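# Set link pins upright in chain joint, fit cover plate

## Task

Turn the connecting link so its pins stand upward through the middle joint of the chain, then press the cover plate down onto both of those pins.

## Robot and tools

Robot: two arms, left_arm and right_arm, each with a parallel two-finger gripper. Calibrated bases in the scene frame: left_arm at (+0.004, +0.316, 0) m, quat_wxyz (+1.000, 0, 0, 0); right_arm at (-0.046, -0.237, 0) m, quat_wxyz (+1.000, 0, 0, +0.017), so it is yawed very slightly. Both have +z up.

Frames. Scene frame: origin at table height halfway between the nominal bases, +x out over the table, +z up, left_arm toward +y (image left/right does not follow the arm names). Everything an arm reports or is commanded with (hand position, quaternion, velocities, Hand target, its wrist camera pose) is in that arm's own base frame. Fixed cameras and the table use the scene frame. On the gripper, fingers extend along its +z and open/close along its y. end_effector_position is the spot between the pads, about 1 cm short of the tips. Reported hand poses may be wrong by a few cm, worse at long reach.

Row layout (used by every motion tool): 16 numbers, always for both arms: left_arm x, y, z, qw, qx, qy, qz, opening, then right_arm x, y, z, qw, qx, qy, qz, opening. x, y, z are an absolute target position in metres in that arm's base frame; the quaternion is an absolute target orientation, w first, same frame. Opening is absolute on a -1 (closed) to +1 (fully open, 0.093 m) scale. So each row is two absolute poses plus openings, not offsets.

execute_actions(actions, cameras): actions is a list of actions; each action is a list of 1 to 15 rows, each row lasting one 1/30 s step; a short action repeats its final row to fill 15 steps. An action is rejected for both arms if any target lies over 0.6 m from that gripper's current position along any gripper axis; if the first action fails this against the last reported state, or any action is malformed, the whole call is rejected. An empty list just returns state and images. cameras chooses images: omitted/null/["all"] gives all, [] gives none, an unknown name voids the call.

move(target, speed, blend, opening_speed, blocking, cameras): straight-line path from the current Hand target to each arm's pose in target (one row, or a list of up to 15 rows as waypoints). speed is m/s per arm path, 0.002 to 0.5, default 0.25 (rotation up to twice that in rad/s); one value or one per waypoint. blend in metres rounds corners at intermediate waypoints (0 = stop at each). opening_speed, at least 0.2 per second on the -1..+1 scale, ramps finger commands. blocking=false returns after about 0.5 s while motion continues; a new move takes over from the running one. Paths do not avoid obstacles or the other arm; max 10 s. Do not route a gripper near its own base (can flip shoulder posture); go around. Openings in a later waypoint are applied only after everything stops there. The result adds a move: line: done, off_target, moving, held, fault, plus limits (paced = pose clipped, held = steps withheld). Arms not named in the ending are done (within 10 mm and 2 degrees). done does not mean contact or no contact.

wait(seconds 0 to 10, cameras): let time pass holding commands; a running move continues. stop(cameras): brake the running move. zoom_image(camera, region [x0, y0, x1, y1] in pixels, at most 504x504): closer look at the latest image of cam_high, cam_low, cam_left_wrist or cam_right_wrist. finished_scene(scene): scene is the current scene's number; ends it permanently, so only call it once the plate sits on both pins and stays there unaided.

Control behaviour: each step the command is clipped to within 100 mm and 20 degrees of the measured pose, so one action may fall short; the arm then heads to the reported Hand target, and you send the remainder next. Friction and gravity can leave the hand low, short or tilted, especially when stretched; small moves may fail or go sideways. After each move check position and tilt and correct. To hold orientation, resend your own chosen quaternion, not the drifted reported one. An idle arm should get the same full pose (from the last result before it stopped) and its opening every call; commanding the measured pose relaxes a push. Tool commands in a result show current finger commands; resend a gripper's value to leave it unchanged, since 0 is a real command.

Gripping: grip_measured is the finger motor on the opening scale. Pads meet near -0.94; each mm of object width adds about 0.0208. Readings may sit up to 0.02 high. Keep sending the closing value to keep holding; sending far below the object-width value squeezes harder (about 50-62 N per pad). The last Joint positions entry is the gap in metres.

Joint ranges (rad): waist -2.618..3.054, shoulder 0..3.142, elbow 0..3.142 (straight 2.901), wrist pitch -1.571..1.571, wrist yaw -1.571..1.571, wrist roll -2.094..2.094. Torques follow joint order; joints 1-3 wrap at ±28 N m.

Cameras: cam_high and cam_low fixed (scene frame), cam_left_wrist and cam_right_wrist on the hands (arm base frame), all 672x504; calibration may be off by a couple of degrees or millimetres.

Avoid: dropping parts, releasing moving parts, fast impacts, hard presses, arm-to-arm or gripper-to-gripper contact (can end the scene), anything leaving the table, and long stretched or straining holds, which heat motors (MOTOR HOT at 75 °C, a fold-away fault at 90 °C). Parts may be jostled briefly by outside tugs.

Each tool is called after "Call:" as name(argument=value, ...) on one line, values as JSON.

## Session

Call:
execute_actions(actions=[])

Scene clock: 0.00 s.
left_arm: end_effector_position=(+0.3804, +0.0624, +0.0935) grip_measured=+1.000 end_effector_quat_wxyz=(+0.585, -0.128, +0.792, +0.118) | right_arm: end_effector_position=(+0.3863, -0.0518, +0.1010) grip_measured=+1.000 end_effector_quat_wxyz=(+0.587, +0.119, +0.797, -0.082)
Joint positions: left_arm=[0.025 1.585 0.34 0.935 -0.319 -0.062 0.093] | right_arm=[-0.027 1.543 0.365 0.866 0.249 0.089 0.093]
Joint velocities: within noise
Joint torques (N m): no reading
Heat: left arm: 33 °C; right arm: 37 °C.
Hand target: left_arm +0.3844, +0.0626, +0.1043; +0.599, -0.130, +0.782, +0.116 | right_arm +0.3866, -0.0517, +0.1009; +0.585, +0.119, +0.798, -0.082
Tool commands: left_gripper/opening=+1.0 right_gripper/opening=+1.0

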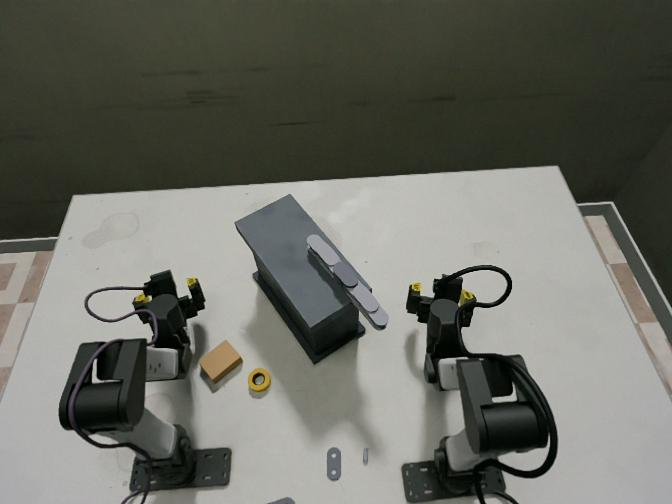

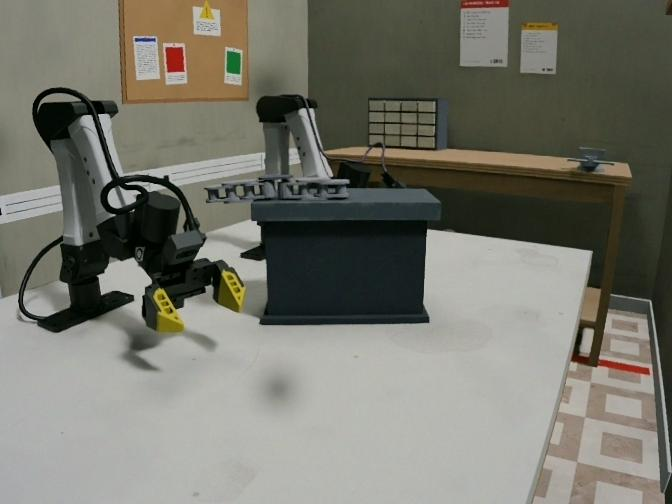

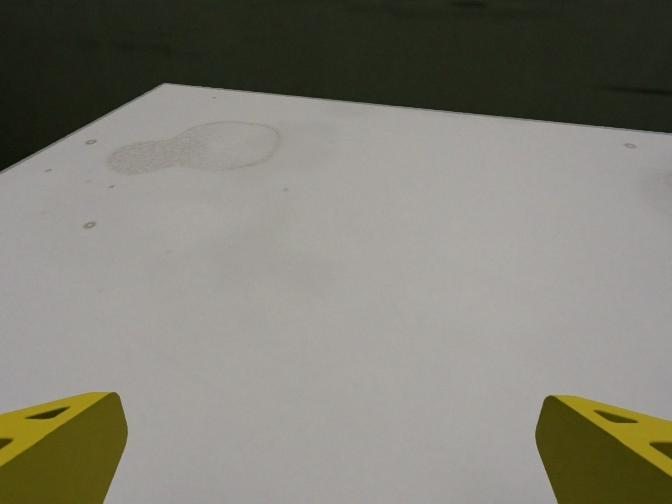

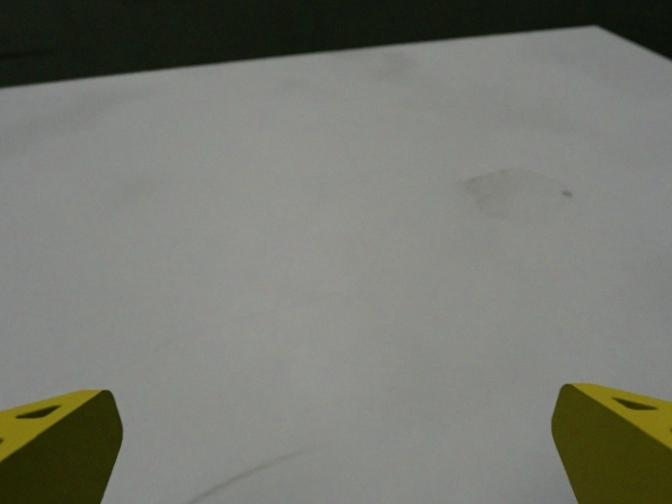

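Call:
zoom_image(camera="cam_high", region=[220, 190, 420, 340])

Call:
zoom_image(camera="cam_high", region=[190, 330, 400, 504])

Call:
zoom_image(camera="cam_low", region=[180, 150, 450, 340])

Scaled by 2.520 from the camera's 672x504 image, which has a finer 960x720 frame.

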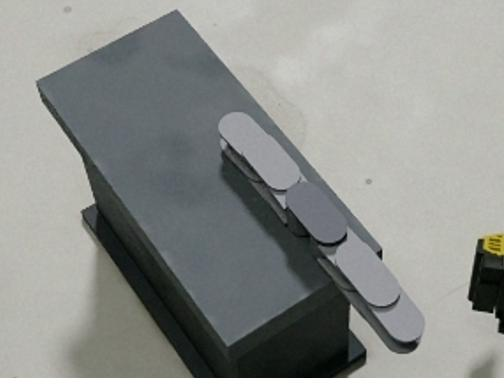

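Scaled by 2.400 from the camera's 672x504 image, which has a finer 960x720 frame.

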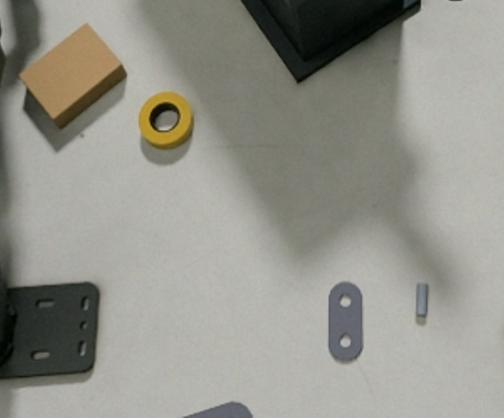

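Scaled by 1.867 from the camera's 672x504 image, which has a finer 960x720 frame.

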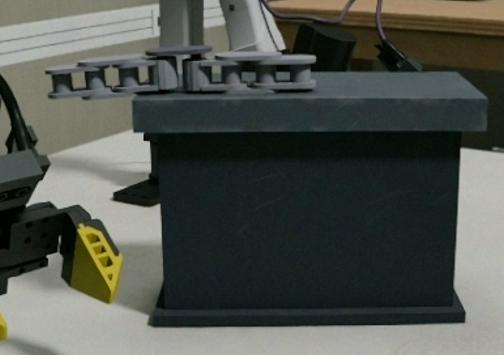

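Call:
move(target=[[0.28, 0.0, 0.3, 0.5, 0, 0.866, 0, 1, 0.3, -0.02, 0.38, 0.342, 0, 0.94, 0, 1], [0.12, -0.17, 0.28, 0.3137, 0.4034, 0.8115, -0.278, 1, 0.277, 0.16, 0.40, 0.330, -0.243, 0.908, 0.0885, 1]], blend=0.05)

Scene clock: 52.13 s.
left_arm: end_effector_position=(+0.1200, -0.1653, +0.2681) grip_measured=+1.000 end_effector_quat_wxyz=(+0.304, +0.402, +0.821, -0.268) | right_arm: end_effector_position=(+0.2787, +0.1608, +0.4018) grip_measured=+1.000 end_effector_quat_wxyz=(+0.346, -0.244, +0.901, +0.095)
Joint positions: left_arm=[-0.606 0.757 1.108 -1.174 0.412 0.141 0.093] | right_arm=[0.518 1.54 2.245 -1.543 -0.011 -0.007 0.093]
Joint velocities: within noise
Joint torques (N m): left_arm=[-1.01 1.33 7.95 1.69 0.32 -0.27] | right_arm=[0.27 -3.34 6.31 1.54 0.08 0.06]
Heat: left arm: 39 °C; right arm: 39 °C.
Hand target: left_arm +0.1198, -0.1697, +0.2798; +0.314, +0.404, +0.813, -0.278 | right_arm +0.2770, +0.1600, +0.3997; +0.338, -0.242, +0.905, +0.091
Off the commanded pose: left_arm 0.013 m, 2 deg | right_arm 0.003 m, 2 deg.
joint sent to its limit (right arm) — joint 4 (wrist pitch), lower limit. The joint targets still meet the commanded pose.
move: off_target (left_arm)
camera_calibration:
cam_left_wrist: T_world_to_cam=[[-0.818332, -0.534352, 0.211662, -0.0456075], [-0.572588, 0.726074, -0.380736, 0.330664], [0.0497646, -0.432764, -0.900133, 0.245184], [0, 0, 0, 1]] pos_world=[0.139811, -0.15835, 0.356248]
cam_right_wrist: T_world_to_cam=[[0.495204, -0.868762, 0.00510138, -0.000352229], [-0.833326, -0.47665, -0.279951, 0.458576], [0.245642, 0.134382, -0.960001, 0.377008], [0, 0, 0, 1]] pos_world=[0.289709, 0.167611, 0.490309]

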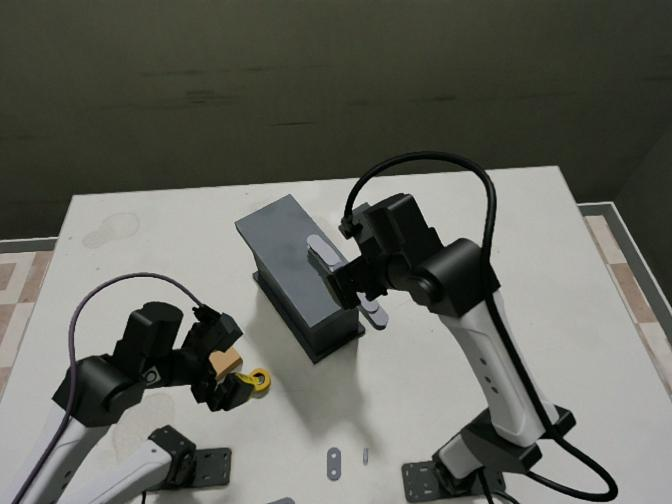

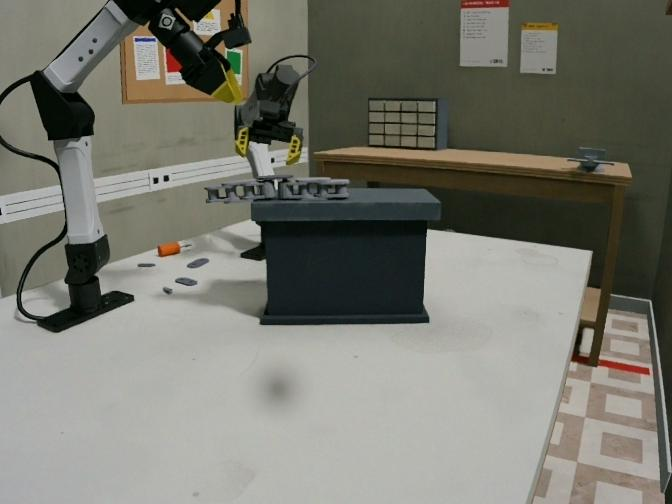

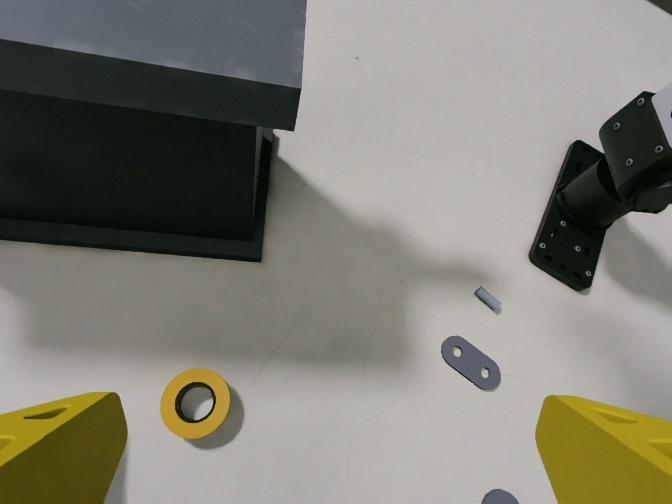

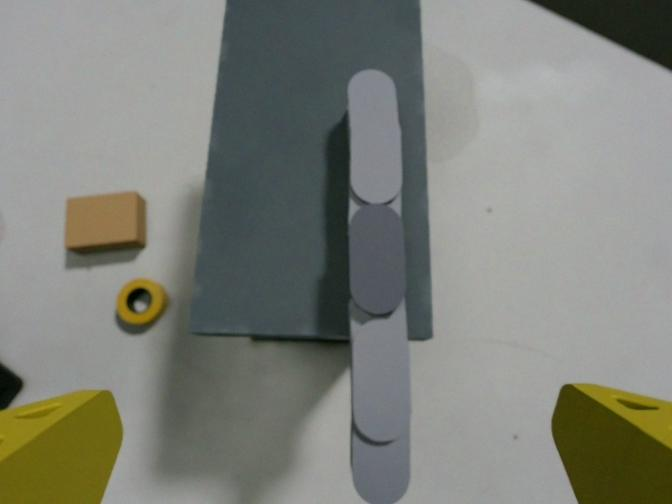

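Call:
zoom_image(camera="cam_right_wrist", region=[180, 0, 580, 504])

Call:
zoom_image(camera="cam_low", region=[120, 150, 370, 310])

Call:
zoom_image(camera="cam_left_wrist", region=[400, 230, 672, 504])

Scaled by 1.000.

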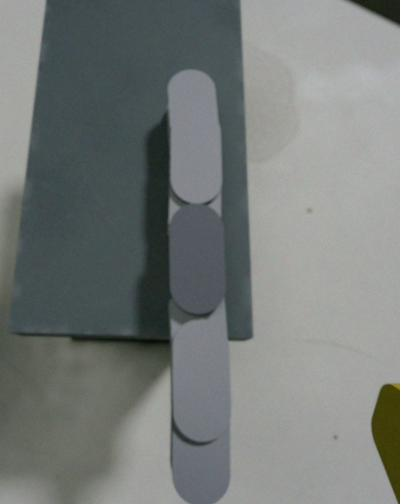

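Scaled by 2.016 from the camera's 672x504 image, which has a finer 960x720 frame.

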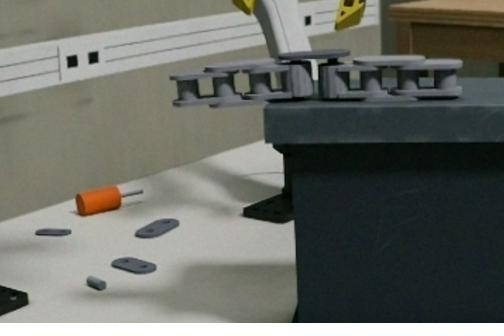

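Scaled by 1.839 from the camera's 672x504 image, which has a finer 960x720 frame.

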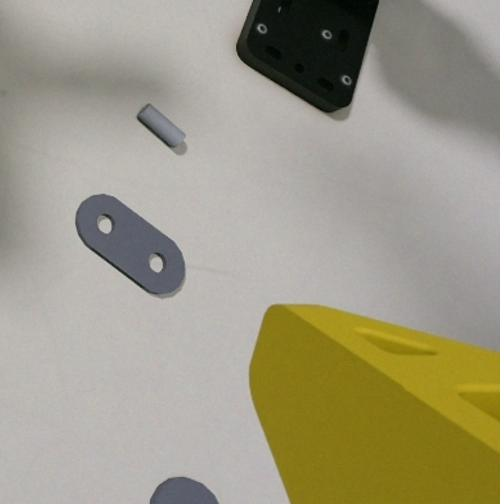

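Call:
move(target=[0.222, -0.191, 0.32, 0.5906, 0.3657, 0.6334, -0.341, 1, 0.22, -0.05, 0.35, 0.342, 0, 0.94, 0, 1])

Scene clock: 104.43 s.
left_arm: end_effector_position=(+0.2217, -0.1892, +0.3207) grip_measured=+1.000 end_effector_quat_wxyz=(+0.591, +0.364, +0.638, -0.334) | right_arm: end_effector_position=(+0.2198, -0.0498, +0.3502) grip_measured=+1.000 end_effector_quat_wxyz=(+0.338, +0.002, +0.941, -0.001)
Joint positions: left_arm=[-0.32 0.727 0.697 -0.074 0.711 0.072 0.093] | right_arm=[-0.413 1.133 1.725 -1.513 -0.256 -0.322 0.093]
Joint velocities: within noise
Joint torques (N m): left_arm=[-0.03 0.2 5.72 2.09 0.19 -0.3] | right_arm=[-0.91 -1.48 4.29 1.74 -0.26 -0.07]
Heat: left arm: 39 °C; right arm: 39 °C.
Hand target: left_arm +0.2220, -0.1909, +0.3199; +0.590, +0.366, +0.634, -0.341 | right_arm +0.2200, -0.0500, +0.3500; +0.342, +0.000, +0.940, +0.000
Off the commanded pose: left_arm 0.002 m, 1 deg | right_arm 0.000 m, 1 deg.
move: done
camera_calibration:
cam_left_wrist: T_world_to_cam=[[-0.863015, -0.505064, 0.0106847, 0.0936158], [-0.247591, 0.40444, -0.880413, 0.453563], [0.440344, -0.762455, -0.474088, -0.00845408], [0, 0, 0, 1]] pos_world=[0.196813, -0.142603, 0.394314]
cam_right_wrist: T_world_to_cam=[[-0.0159215, -0.999833, 0.00895844, -0.0493665], [-0.971069, 0.0133272, -0.238426, 0.334842], [0.238267, -0.0124954, -0.971119, 0.368443], [0, 0, 0, 1]] pos_world=[0.236581, -0.0492169, 0.43808]

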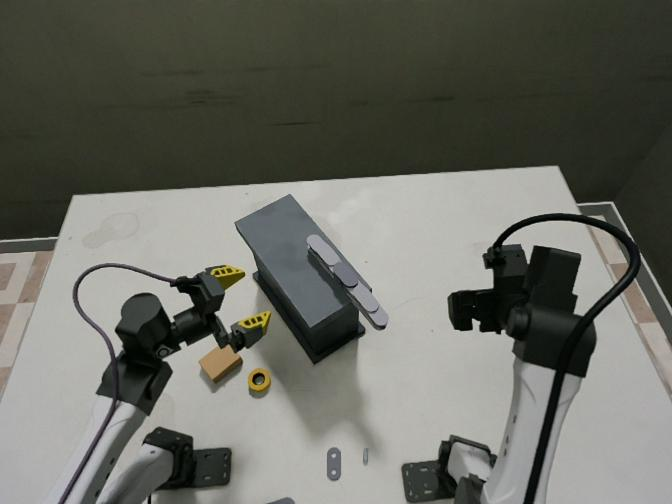

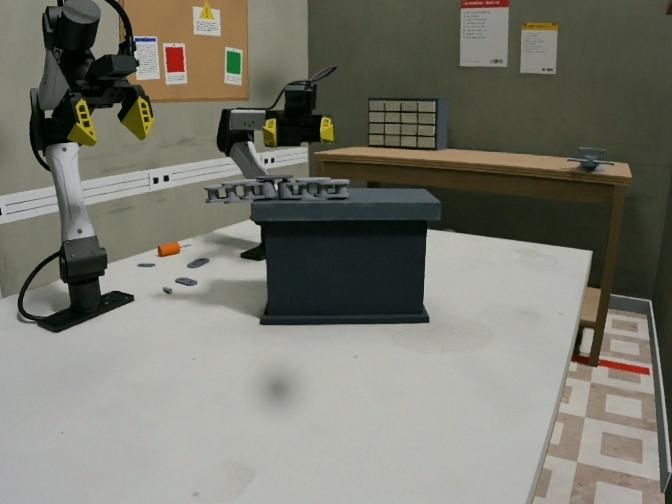

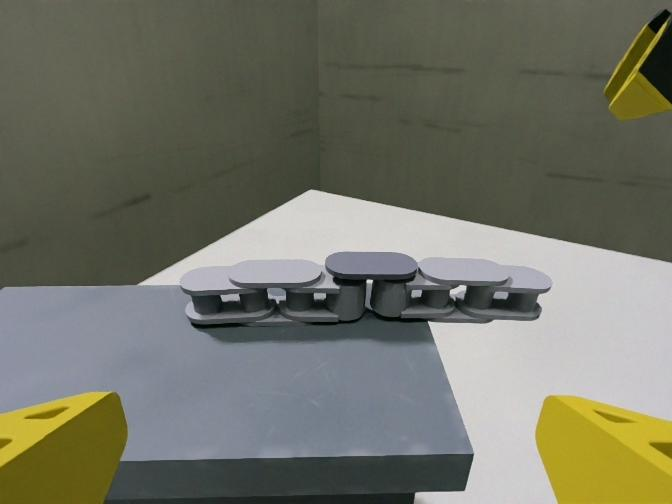

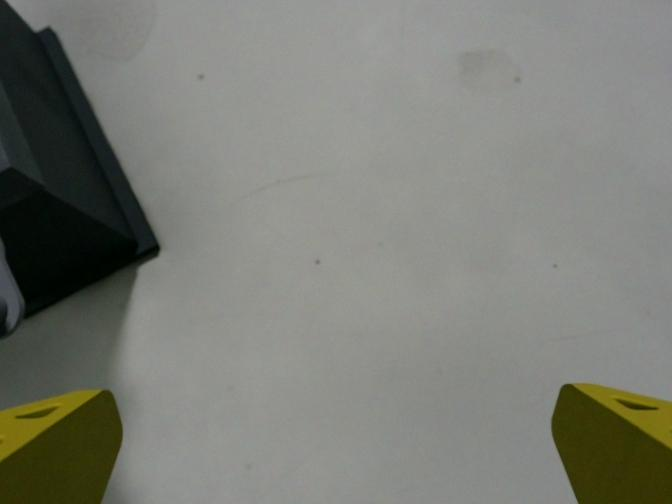

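Call:
zoom_image(camera="cam_left_wrist", region=[170, 220, 570, 350])

Call:
zoom_image(camera="cam_low", region=[200, 160, 360, 220])

Scaled by 1.260 from the camera's 672x504 image, which has a finer 960x720 frame.

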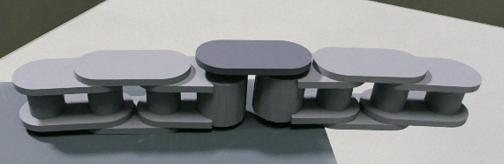

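Scaled by 3.150 from the camera's 672x504 image, which has a finer 960x720 frame.

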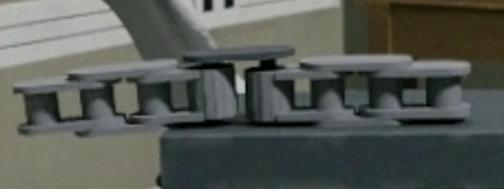

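Call:
move(target=[[0.222, -0.191, 0.32, 0.5906, 0.3657, 0.6334, -0.341, 1, 0.30, 0.05, 0.33, 0.3573, 0.3573, 0.6102, 0.6102, 1], [0.222, -0.191, 0.32, 0.5906, 0.3657, 0.6334, -0.341, 1, 0.30, 0.05, 0.24, 0.3573, 0.3573, 0.6102, 0.6102, 1]])

Scene clock: 249.73 s.
left_arm: end_effector_position=(+0.2217, -0.1892, +0.3209) grip_measured=+1.000 end_effector_quat_wxyz=(+0.591, +0.364, +0.637, -0.334) | right_arm: end_effector_position=(+0.2994, +0.0492, +0.2447) grip_measured=+1.000 end_effector_quat_wxyz=(+0.362, +0.351, +0.611, +0.610)
Joint positions: left_arm=[-0.32 0.727 0.697 -0.073 0.711 0.072 0.093] | right_arm=[-0.216 0.808 0.323 0.493 -0.73 1.562 0.093]
Joint velocities: within noise
Joint torques (N m): left_arm=[-0.03 0.2 5.72 2.09 0.19 -0.28] | right_arm=[0.47 -0.13 6.82 2.19 0.07 0.07]
Heat: left arm: 43 °C; right arm: 40 °C.
Hand target: left_arm +0.2219, -0.1909, +0.3200; +0.590, +0.366, +0.634, -0.341 | right_arm +0.2999, +0.0500, +0.2401; +0.357, +0.357, +0.610, +0.610
Off the commanded pose: left_arm 0.002 m, 1 deg | right_arm 0.005 m, 1 deg.
move: done
camera_calibration:
cam_left_wrist: T_world_to_cam=[[-0.8632, -0.504757, 0.0103385, 0.0937752], [-0.246792, 0.404005, -0.880837, 0.453654], [0.440431, -0.76289, -0.473307, -0.00871194], [0, 0, 0, 1]] pos_world=[0.196742, -0.142591, 0.394502]
cam_right_wrist: T_world_to_cam=[[-0.00180636, -0.0137662, -0.999904, 0.245971], [-0.821084, 0.570772, -0.00637478, 0.256534], [0.570804, 0.820993, -0.0123342, -0.126905], [0, 0, 0, 1]] pos_world=[0.283518, -0.0388478, 0.246017]

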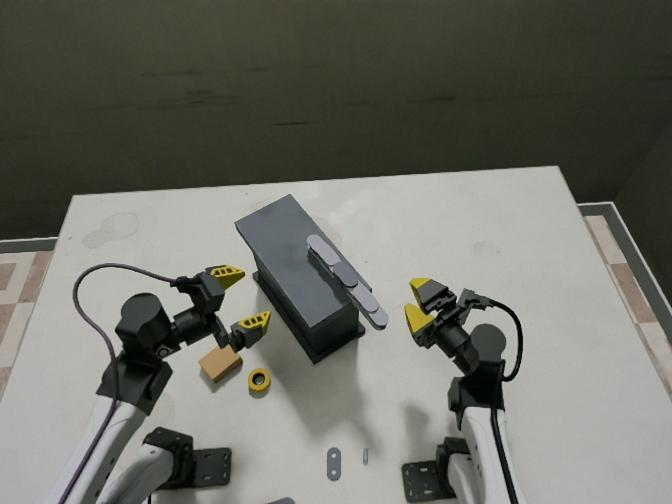

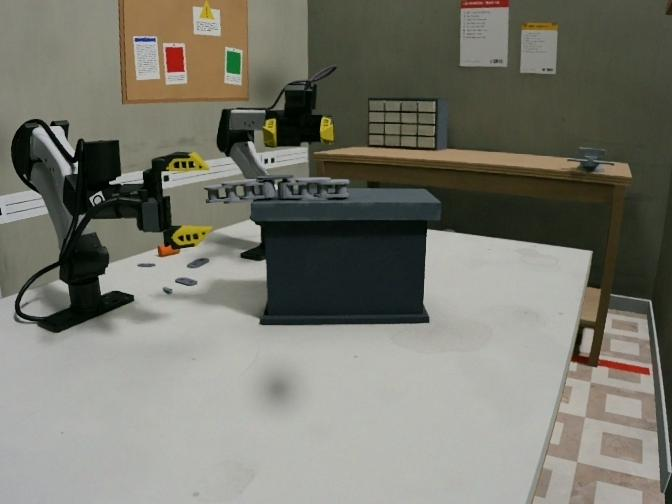

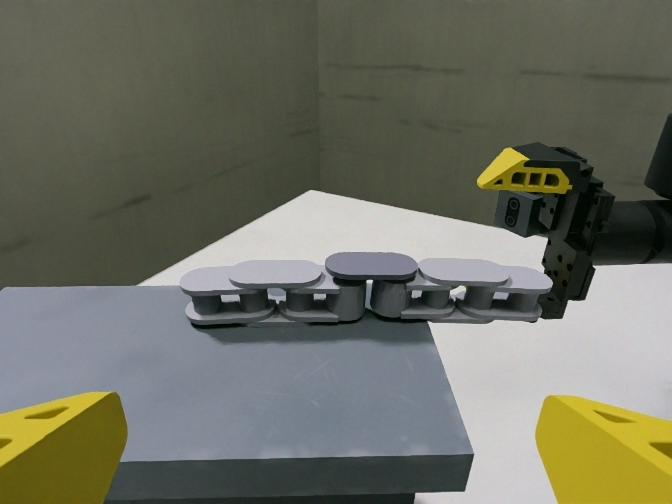

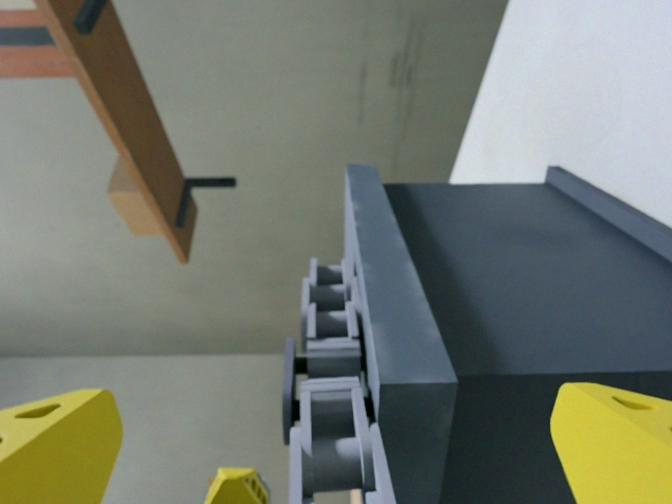

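Call:
zoom_image(camera="cam_right_wrist", region=[250, 230, 480, 504])

Call:
zoom_image(camera="cam_low", region=[140, 140, 370, 270])

Scaled by 1.839 from the camera's 672x504 image, which has a finer 960x720 frame.

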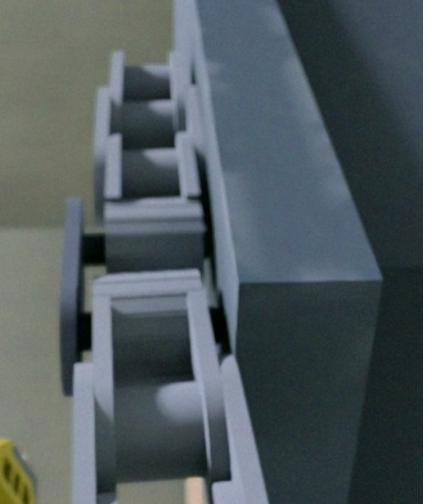

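Scaled by 2.191 from the camera's 672x504 image, which has a finer 960x720 frame.

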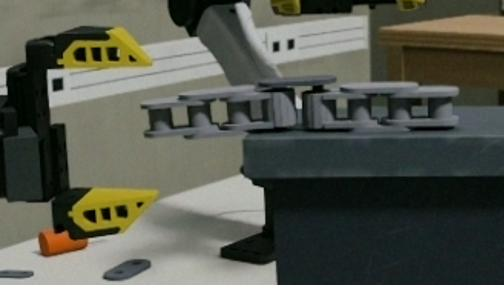

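Call:
move(target=[0.222, -0.191, 0.32, 0.5906, 0.3657, 0.6334, -0.341, 1, 0.266, 0.128, 0.24, 0.3573, 0.3573, 0.6102, 0.6102, 1], speed=0.1)

Call:
zoom_image(camera="cam_left_wrist", region=[170, 150, 672, 350])

Call:
zoom_image(camera="cam_low", region=[140, 140, 370, 270])

Scene clock: 279.17 s.
left_arm: end_effector_position=(+0.2217, -0.1892, +0.3210) grip_measured=+1.000 end_effector_quat_wxyz=(+0.591, +0.364, +0.637, -0.334) | right_arm: end_effector_position=(+0.2661, +0.1277, +0.2508) grip_measured=+1.000 end_effector_quat_wxyz=(+0.366, +0.346, +0.603, +0.619)
Joint positions: left_arm=[-0.32 0.727 0.697 -0.072 0.711 0.072 0.093] | right_arm=[0.358 0.602 0.28 0.357 -0.158 1.562 0.093]
Joint velocities: within noise
Joint torques (N m): left_arm=[-0.02 0.21 5.72 2.09 0.19 -0.28] | right_arm=[0.34 0.27 7.28 1.95 0.09 -0.03]
Heat: left arm: 44 °C; right arm: 42 °C.
Hand target: left_arm +0.2219, -0.1909, +0.3201; +0.591, +0.366, +0.634, -0.341 | right_arm +0.2659, +0.1280, +0.2400; +0.357, +0.357, +0.610, +0.610
Off the commanded pose: left_arm 0.002 m, 1 deg | right_arm 0.011 m, 2 deg.
move: off_target (right_arm)
camera_calibration:
cam_left_wrist: T_world_to_cam=[[-0.863185, -0.504779, 0.0104667, 0.093731], [-0.246773, 0.403721, -0.880973, 0.45371], [0.440471, -0.763025, -0.473051, -0.00879736], [0, 0, 0, 1]] pos_world=[0.196745, -0.142571, 0.394563]
cam_right_wrist: T_world_to_cam=[[0.02289, 0.000787099, -0.999738, 0.244534], [-0.8217, 0.569625, -0.0183651, 0.187749], [0.569461, 0.821904, 0.0136855, -0.178526], [0, 0, 0, 1]] pos_world=[0.25034, 0.0395927, 0.250361]

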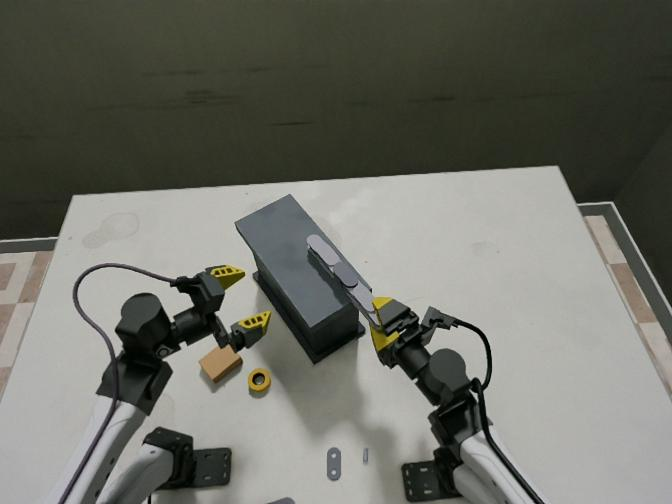

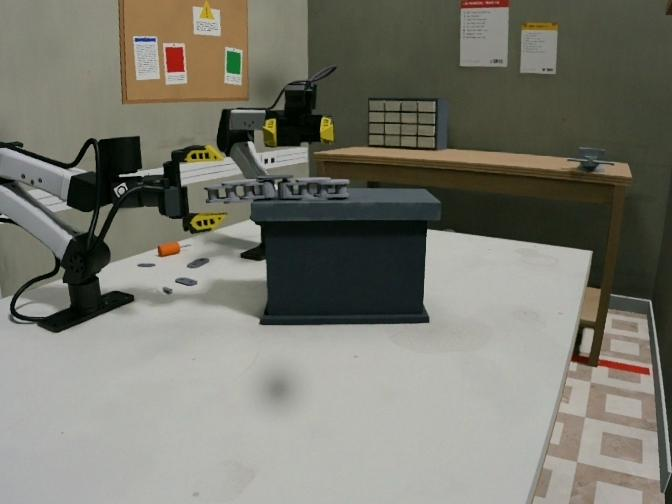

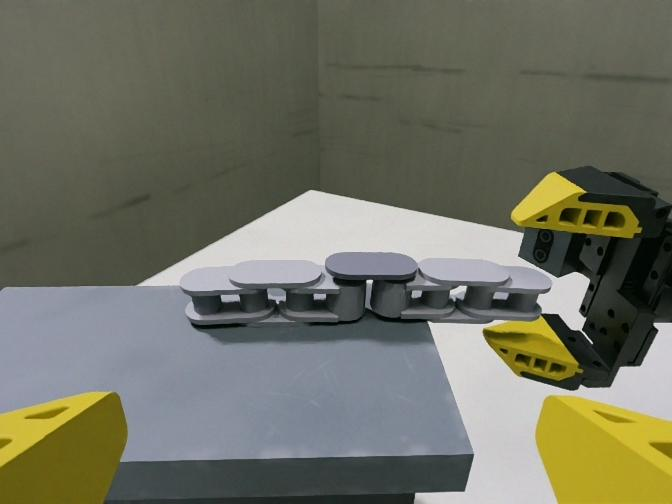

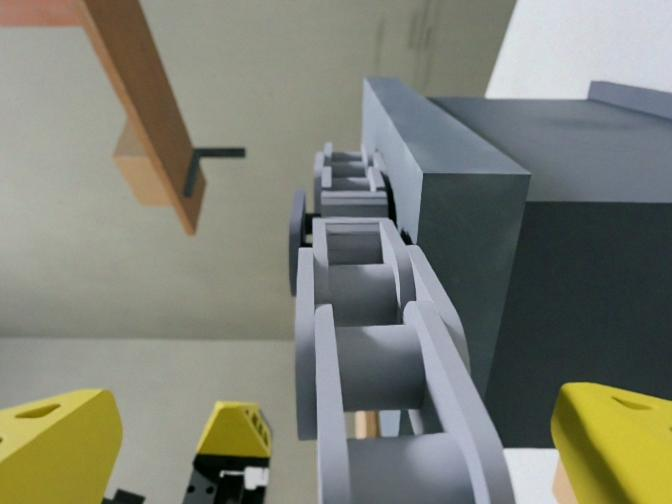

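Scaled by 1.004 from the camera's 672x504 image, which has a finer 960x720 frame.

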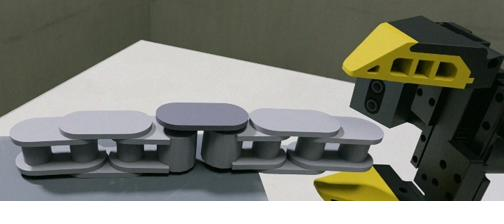

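Scaled by 2.191 from the camera's 672x504 image, which has a finer 960x720 frame.

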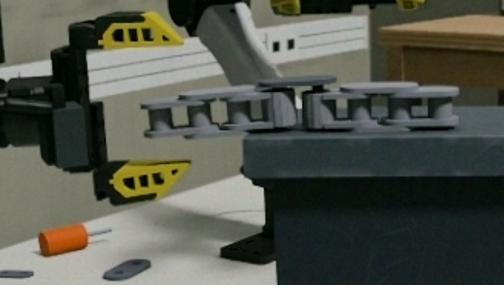

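Call:
move(target=[0.222, -0.191, 0.32, 0.5906, 0.3657, 0.6334, -0.341, 1, 0.267, 0.126, 0.229, 0.3573, 0.3573, 0.6102, 0.6102, 1], speed=0.1)

Call:
zoom_image(camera="cam_left_wrist", region=[370, 150, 672, 400])

Scene clock: 311.60 s.
left_arm: end_effector_position=(+0.2217, -0.1892, +0.3210) grip_measured=+1.000 end_effector_quat_wxyz=(+0.591, +0.364, +0.637, -0.334) | right_arm: end_effector_position=(+0.2662, +0.1275, +0.2338) grip_measured=+1.000 end_effector_quat_wxyz=(+0.361, +0.352, +0.610, +0.611)
Joint positions: left_arm=[-0.32 0.727 0.697 -0.072 0.711 0.072 0.093] | right_arm=[0.358 0.609 0.24 0.377 -0.156 1.562 0.093]
Joint velocities: within noise
Joint torques (N m): left_arm=[-0.02 0.2 5.72 2.1 0.19 -0.28] | right_arm=[-1.06 0.57 7.13 2.29 -0.11 0.04]
Heat: left arm: 45 °C; right arm: 41 °C.
Hand target: left_arm +0.2219, -0.1909, +0.3201; +0.591, +0.366, +0.634, -0.341 | right_arm +0.2670, +0.1260, +0.2290; +0.357, +0.357, +0.610, +0.610
Off the commanded pose: left_arm 0.002 m, 1 deg | right_arm 0.005 m, 1 deg.
move: done
camera_calibration:
cam_left_wrist: T_world_to_cam=[[-0.863185, -0.504779, 0.0104667, 0.093731], [-0.246773, 0.403721, -0.880973, 0.45371], [0.440471, -0.763025, -0.473051, -0.00879736], [0, 0, 0, 1]] pos_world=[0.196745, -0.142571, 0.394563]
cam_right_wrist: T_world_to_cam=[[-0.00320456, -0.00895437, -0.999955, 0.23578], [-0.821319, 0.570463, -0.00247629, 0.1837], [0.57046, 0.821274, -0.00918248, -0.173067], [0, 0, 0, 1]] pos_world=[0.25036, 0.0394527, 0.234635]

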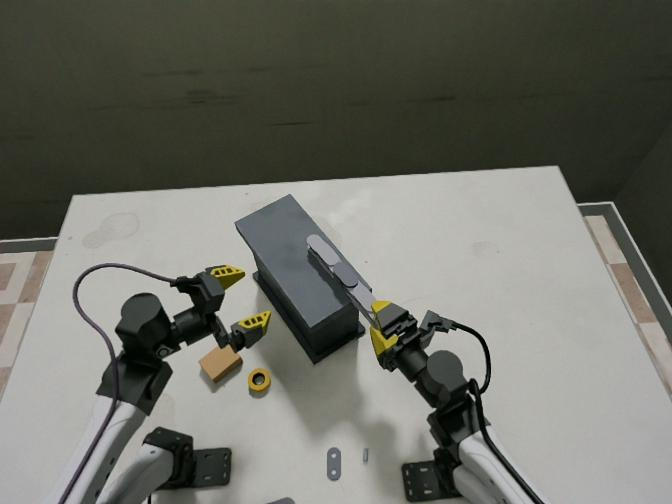

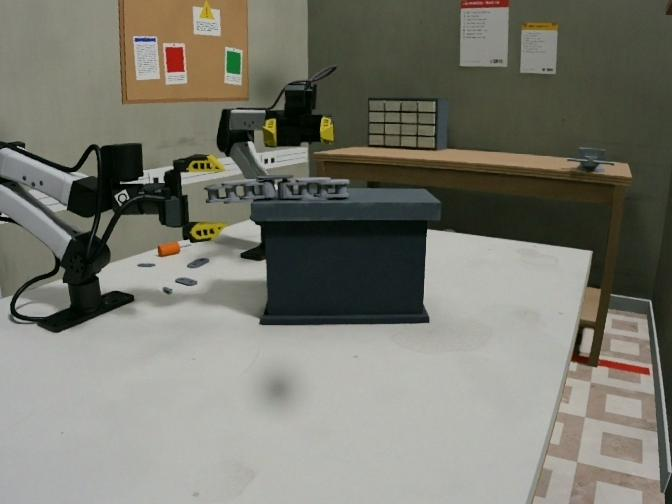

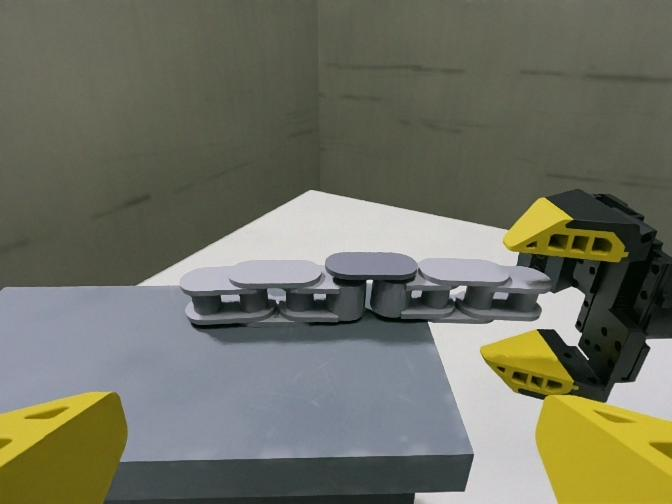

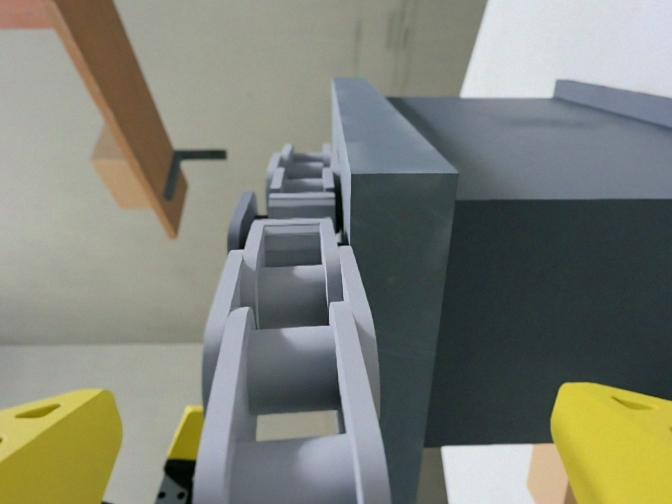

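Scaled by 1.669 from the camera's 672x504 image, which has a finer 960x720 frame.

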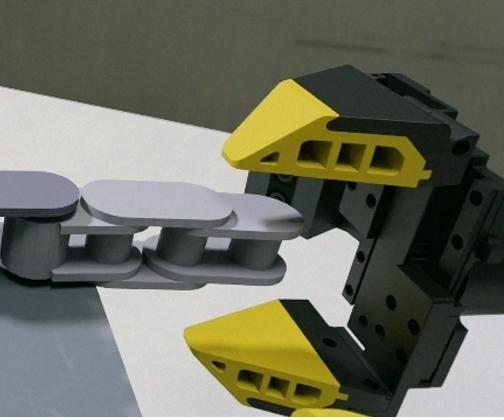

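Call:
move(target=[0.222, -0.191, 0.32, 0.5906, 0.3657, 0.6334, -0.341, 1, 0.268, 0.1255, 0.2365, 0.3573, 0.3573, 0.6102, 0.6102, 1], speed=0.1, cameras=["cam_right_wrist", "cam_left_wrist"])

Scene clock: 320.70 s.
left_arm: end_effector_position=(+0.2217, -0.1892, +0.3210) grip_measured=+1.000 end_effector_quat_wxyz=(+0.591, +0.364, +0.637, -0.334) | right_arm: end_effector_position=(+0.2669, +0.1258, +0.2340) grip_measured=+1.000 end_effector_quat_wxyz=(+0.362, +0.354, +0.609, +0.611)
Joint positions: left_arm=[-0.32 0.727 0.697 -0.072 0.711 0.072 0.093] | right_arm=[0.35 0.609 0.24 0.378 -0.159 1.563 0.093]
Joint velocities: within noise
Joint torques (N m): left_arm=[-0.05 0.21 5.75 2.1 0.19 -0.28] | right_arm=[-0.85 0.51 9.88 1.96 -0.12 -0.03]
Heat: left arm: 45 °C; right arm: 41 °C.
Hand target: left_arm +0.2219, -0.1909, +0.3201; +0.591, +0.366, +0.634, -0.341 | right_arm +0.2679, +0.1255, +0.2365; +0.357, +0.357, +0.610, +0.610
Off the commanded pose: left_arm 0.002 m, 1 deg | right_arm 0.003 m, 1 deg.
move: done
camera_calibration:
cam_left_wrist: T_world_to_cam=[[-0.863185, -0.504779, 0.0104667, 0.093731], [-0.246773, 0.403721, -0.880973, 0.45371], [0.440471, -0.763025, -0.473051, -0.00879736], [0, 0, 0, 1]] pos_world=[0.196745, -0.142571, 0.394563]
cam_right_wrist: T_world_to_cam=[[-0.00235238, -0.00823334, -0.999963, 0.235726], [-0.818479, 0.574529, -0.00280502, 0.184096], [0.574531, 0.818443, -0.00809033, -0.173099], [0, 0, 0, 1]] pos_world=[0.250684, 0.0378436, 0.234833]
Images, in order (width x height): cam_left_wrist 672x504, cam_right_wrist 672x504.

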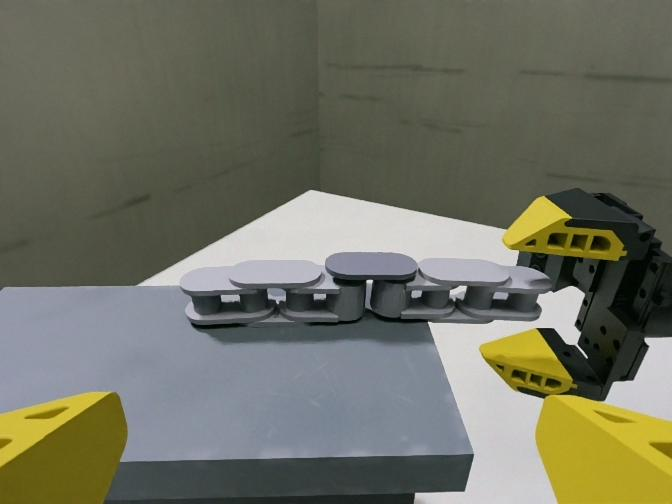

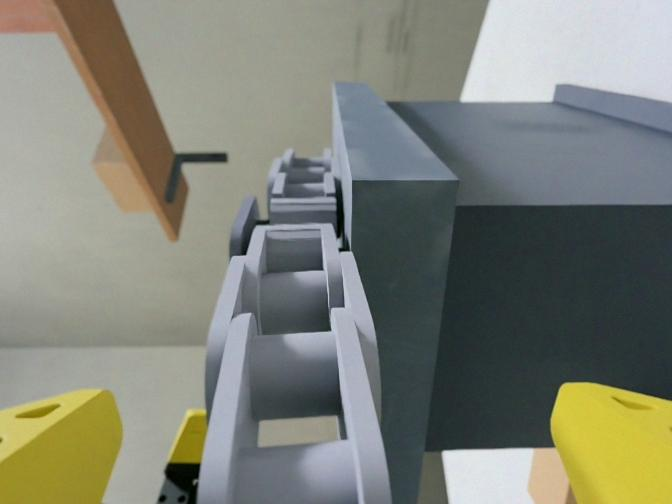

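Call:
move(target=[0.222, -0.191, 0.32, 0.5906, 0.3657, 0.6334, -0.341, 1, 0.269, 0.1255, 0.2425, 0.3573, 0.3573, 0.6102, 0.6102, 1], speed=0.1, cameras=["cam_right_wrist", "cam_low"])

Scene clock: 325.00 s.
left_arm: end_effector_position=(+0.2217, -0.1892, +0.3210) grip_measured=+1.000 end_effector_quat_wxyz=(+0.591, +0.364, +0.637, -0.334) | right_arm: end_effector_position=(+0.2674, +0.1263, +0.2400) grip_measured=+1.000 end_effector_quat_wxyz=(+0.362, +0.352, +0.608, +0.612)
Joint positions: left_arm=[-0.32 0.727 0.697 -0.072 0.711 0.072 0.093] | right_arm=[0.35 0.609 0.261 0.36 -0.161 1.563 0.093]
Joint velocities: within noise
Joint torques (N m): left_arm=[-0.02 0.21 5.72 2.1 0.19 -0.28] | right_arm=[-1.11 0.7 10.25 2 -0.15 0.04]
Heat: left arm: 45 °C; right arm: 41 °C.
Hand target: left_arm +0.2219, -0.1909, +0.3201; +0.591, +0.366, +0.634, -0.341 | right_arm +0.2689, +0.1255, +0.2425; +0.357, +0.357, +0.610, +0.610
Off the commanded pose: left_arm 0.002 m, 1 deg | right_arm 0.003 m, 1 deg.
move: done
camera_calibration:
cam_right_wrist: T_world_to_cam=[[0.000531362, -0.00720276, -0.999974, 0.240819], [-0.819344, 0.573283, -0.00456471, 0.185047], [0.573301, 0.819326, -0.00559692, -0.174051], [0, 0, 0, 1]] pos_world=[0.251273, 0.0382549, 0.240683]
Images, in order (width x height): cam_low 672x504, cam_right_wrist 672x504.

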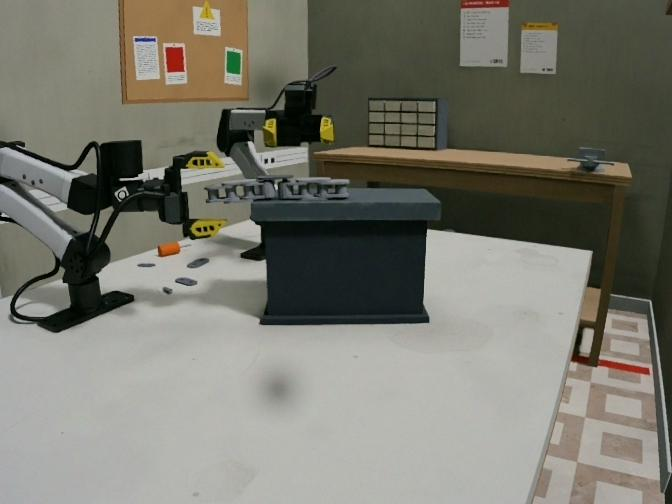

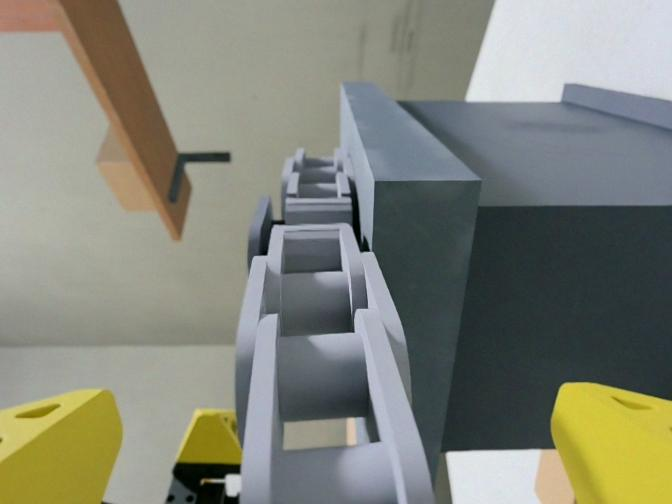

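Call:
move(target=[0.222, -0.191, 0.32, 0.5906, 0.3657, 0.6334, -0.341, 1, 0.269, 0.1255, 0.2425, 0.3573, 0.3573, 0.6102, 0.6102, -0.7], opening_speed=1.0)

Call:
zoom_image(camera="cam_left_wrist", region=[170, 180, 672, 400])

Scene clock: 331.13 s.
left_arm: end_effector_position=(+0.2217, -0.1892, +0.3210) grip_measured=+1.000 end_effector_quat_wxyz=(+0.591, +0.364, +0.637, -0.334) | right_arm: end_effector_position=(+0.2675, +0.1264, +0.2418) grip_measured=-0.375 end_effector_quat_wxyz=(+0.363, +0.352, +0.608, +0.613)
Joint positions: left_arm=[-0.32 0.727 0.697 -0.072 0.711 0.072 0.093] | right_arm=[0.35 0.609 0.265 0.359 -0.161 1.563 0.027]
Joint velocities: within noise
Joint torques (N m): left_arm=[-0.03 0.23 5.72 2.1 0.19 -0.28] | right_arm=[-1.07 0.53 9.85 2 -0.13 -0.02]
Heat: left arm: 45 °C; right arm: 43 °C.
Hand target: left_arm +0.2219, -0.1909, +0.3201; +0.591, +0.366, +0.634, -0.341 | right_arm +0.2689, +0.1255, +0.2426; +0.358, +0.357, +0.610, +0.610
Off the commanded pose: left_arm 0.002 m, 1 deg | right_arm 0.002 m, 1 deg.
move: done
camera_calibration:
cam_left_wrist: T_world_to_cam=[[-0.863185, -0.504779, 0.0104667, 0.093731], [-0.246773, 0.403721, -0.880973, 0.45371], [0.440471, -0.763025, -0.473051, -0.00879736], [0, 0, 0, 1]] pos_world=[0.196745, -0.142571, 0.394563]
cam_right_wrist: T_world_to_cam=[[0.00321592, -0.00582798, -0.999978, 0.241714], [-0.819552, 0.572974, -0.00597502, 0.185492], [0.572996, 0.819553, -0.00293369, -0.174745], [0, 0, 0, 1]] pos_world=[0.251371, 0.0383392, 0.242305]

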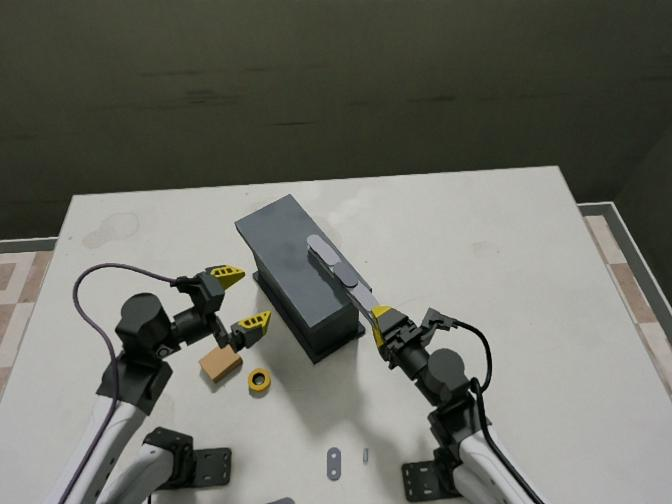

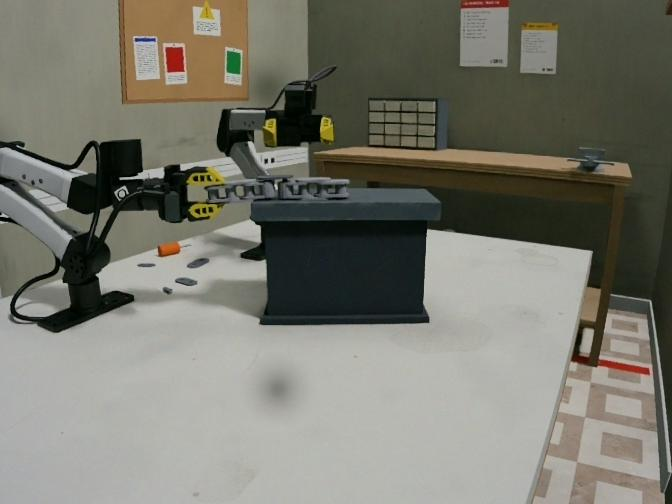

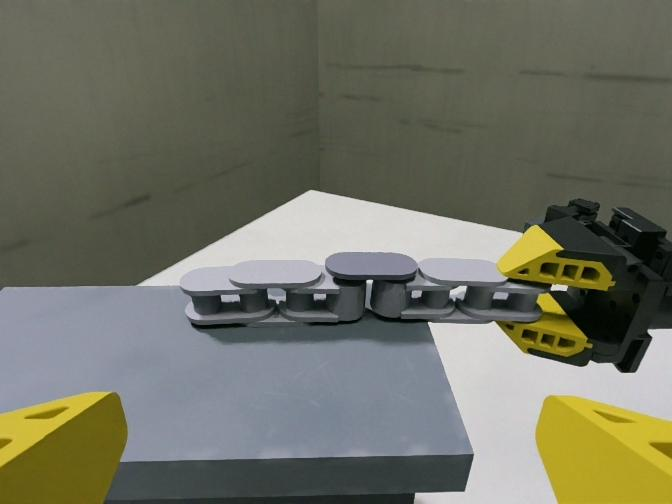

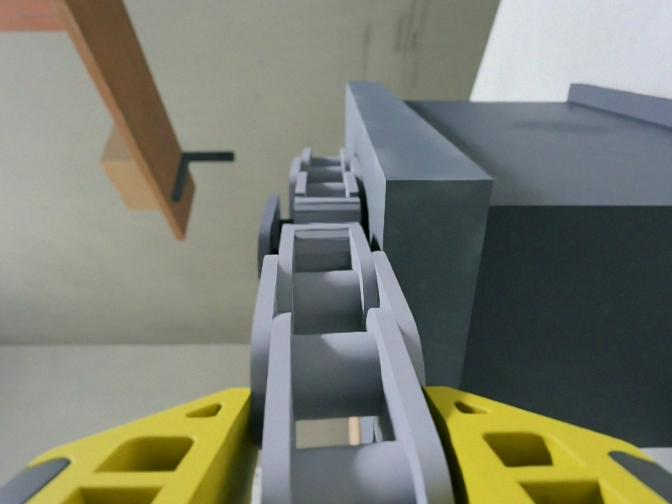

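Scaled by 1.004 from the camera's 672x504 image, which has a finer 960x720 frame.

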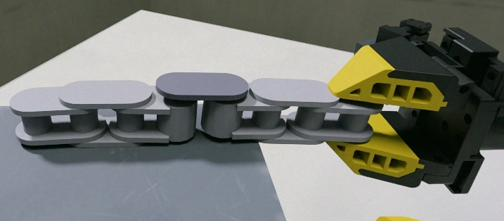

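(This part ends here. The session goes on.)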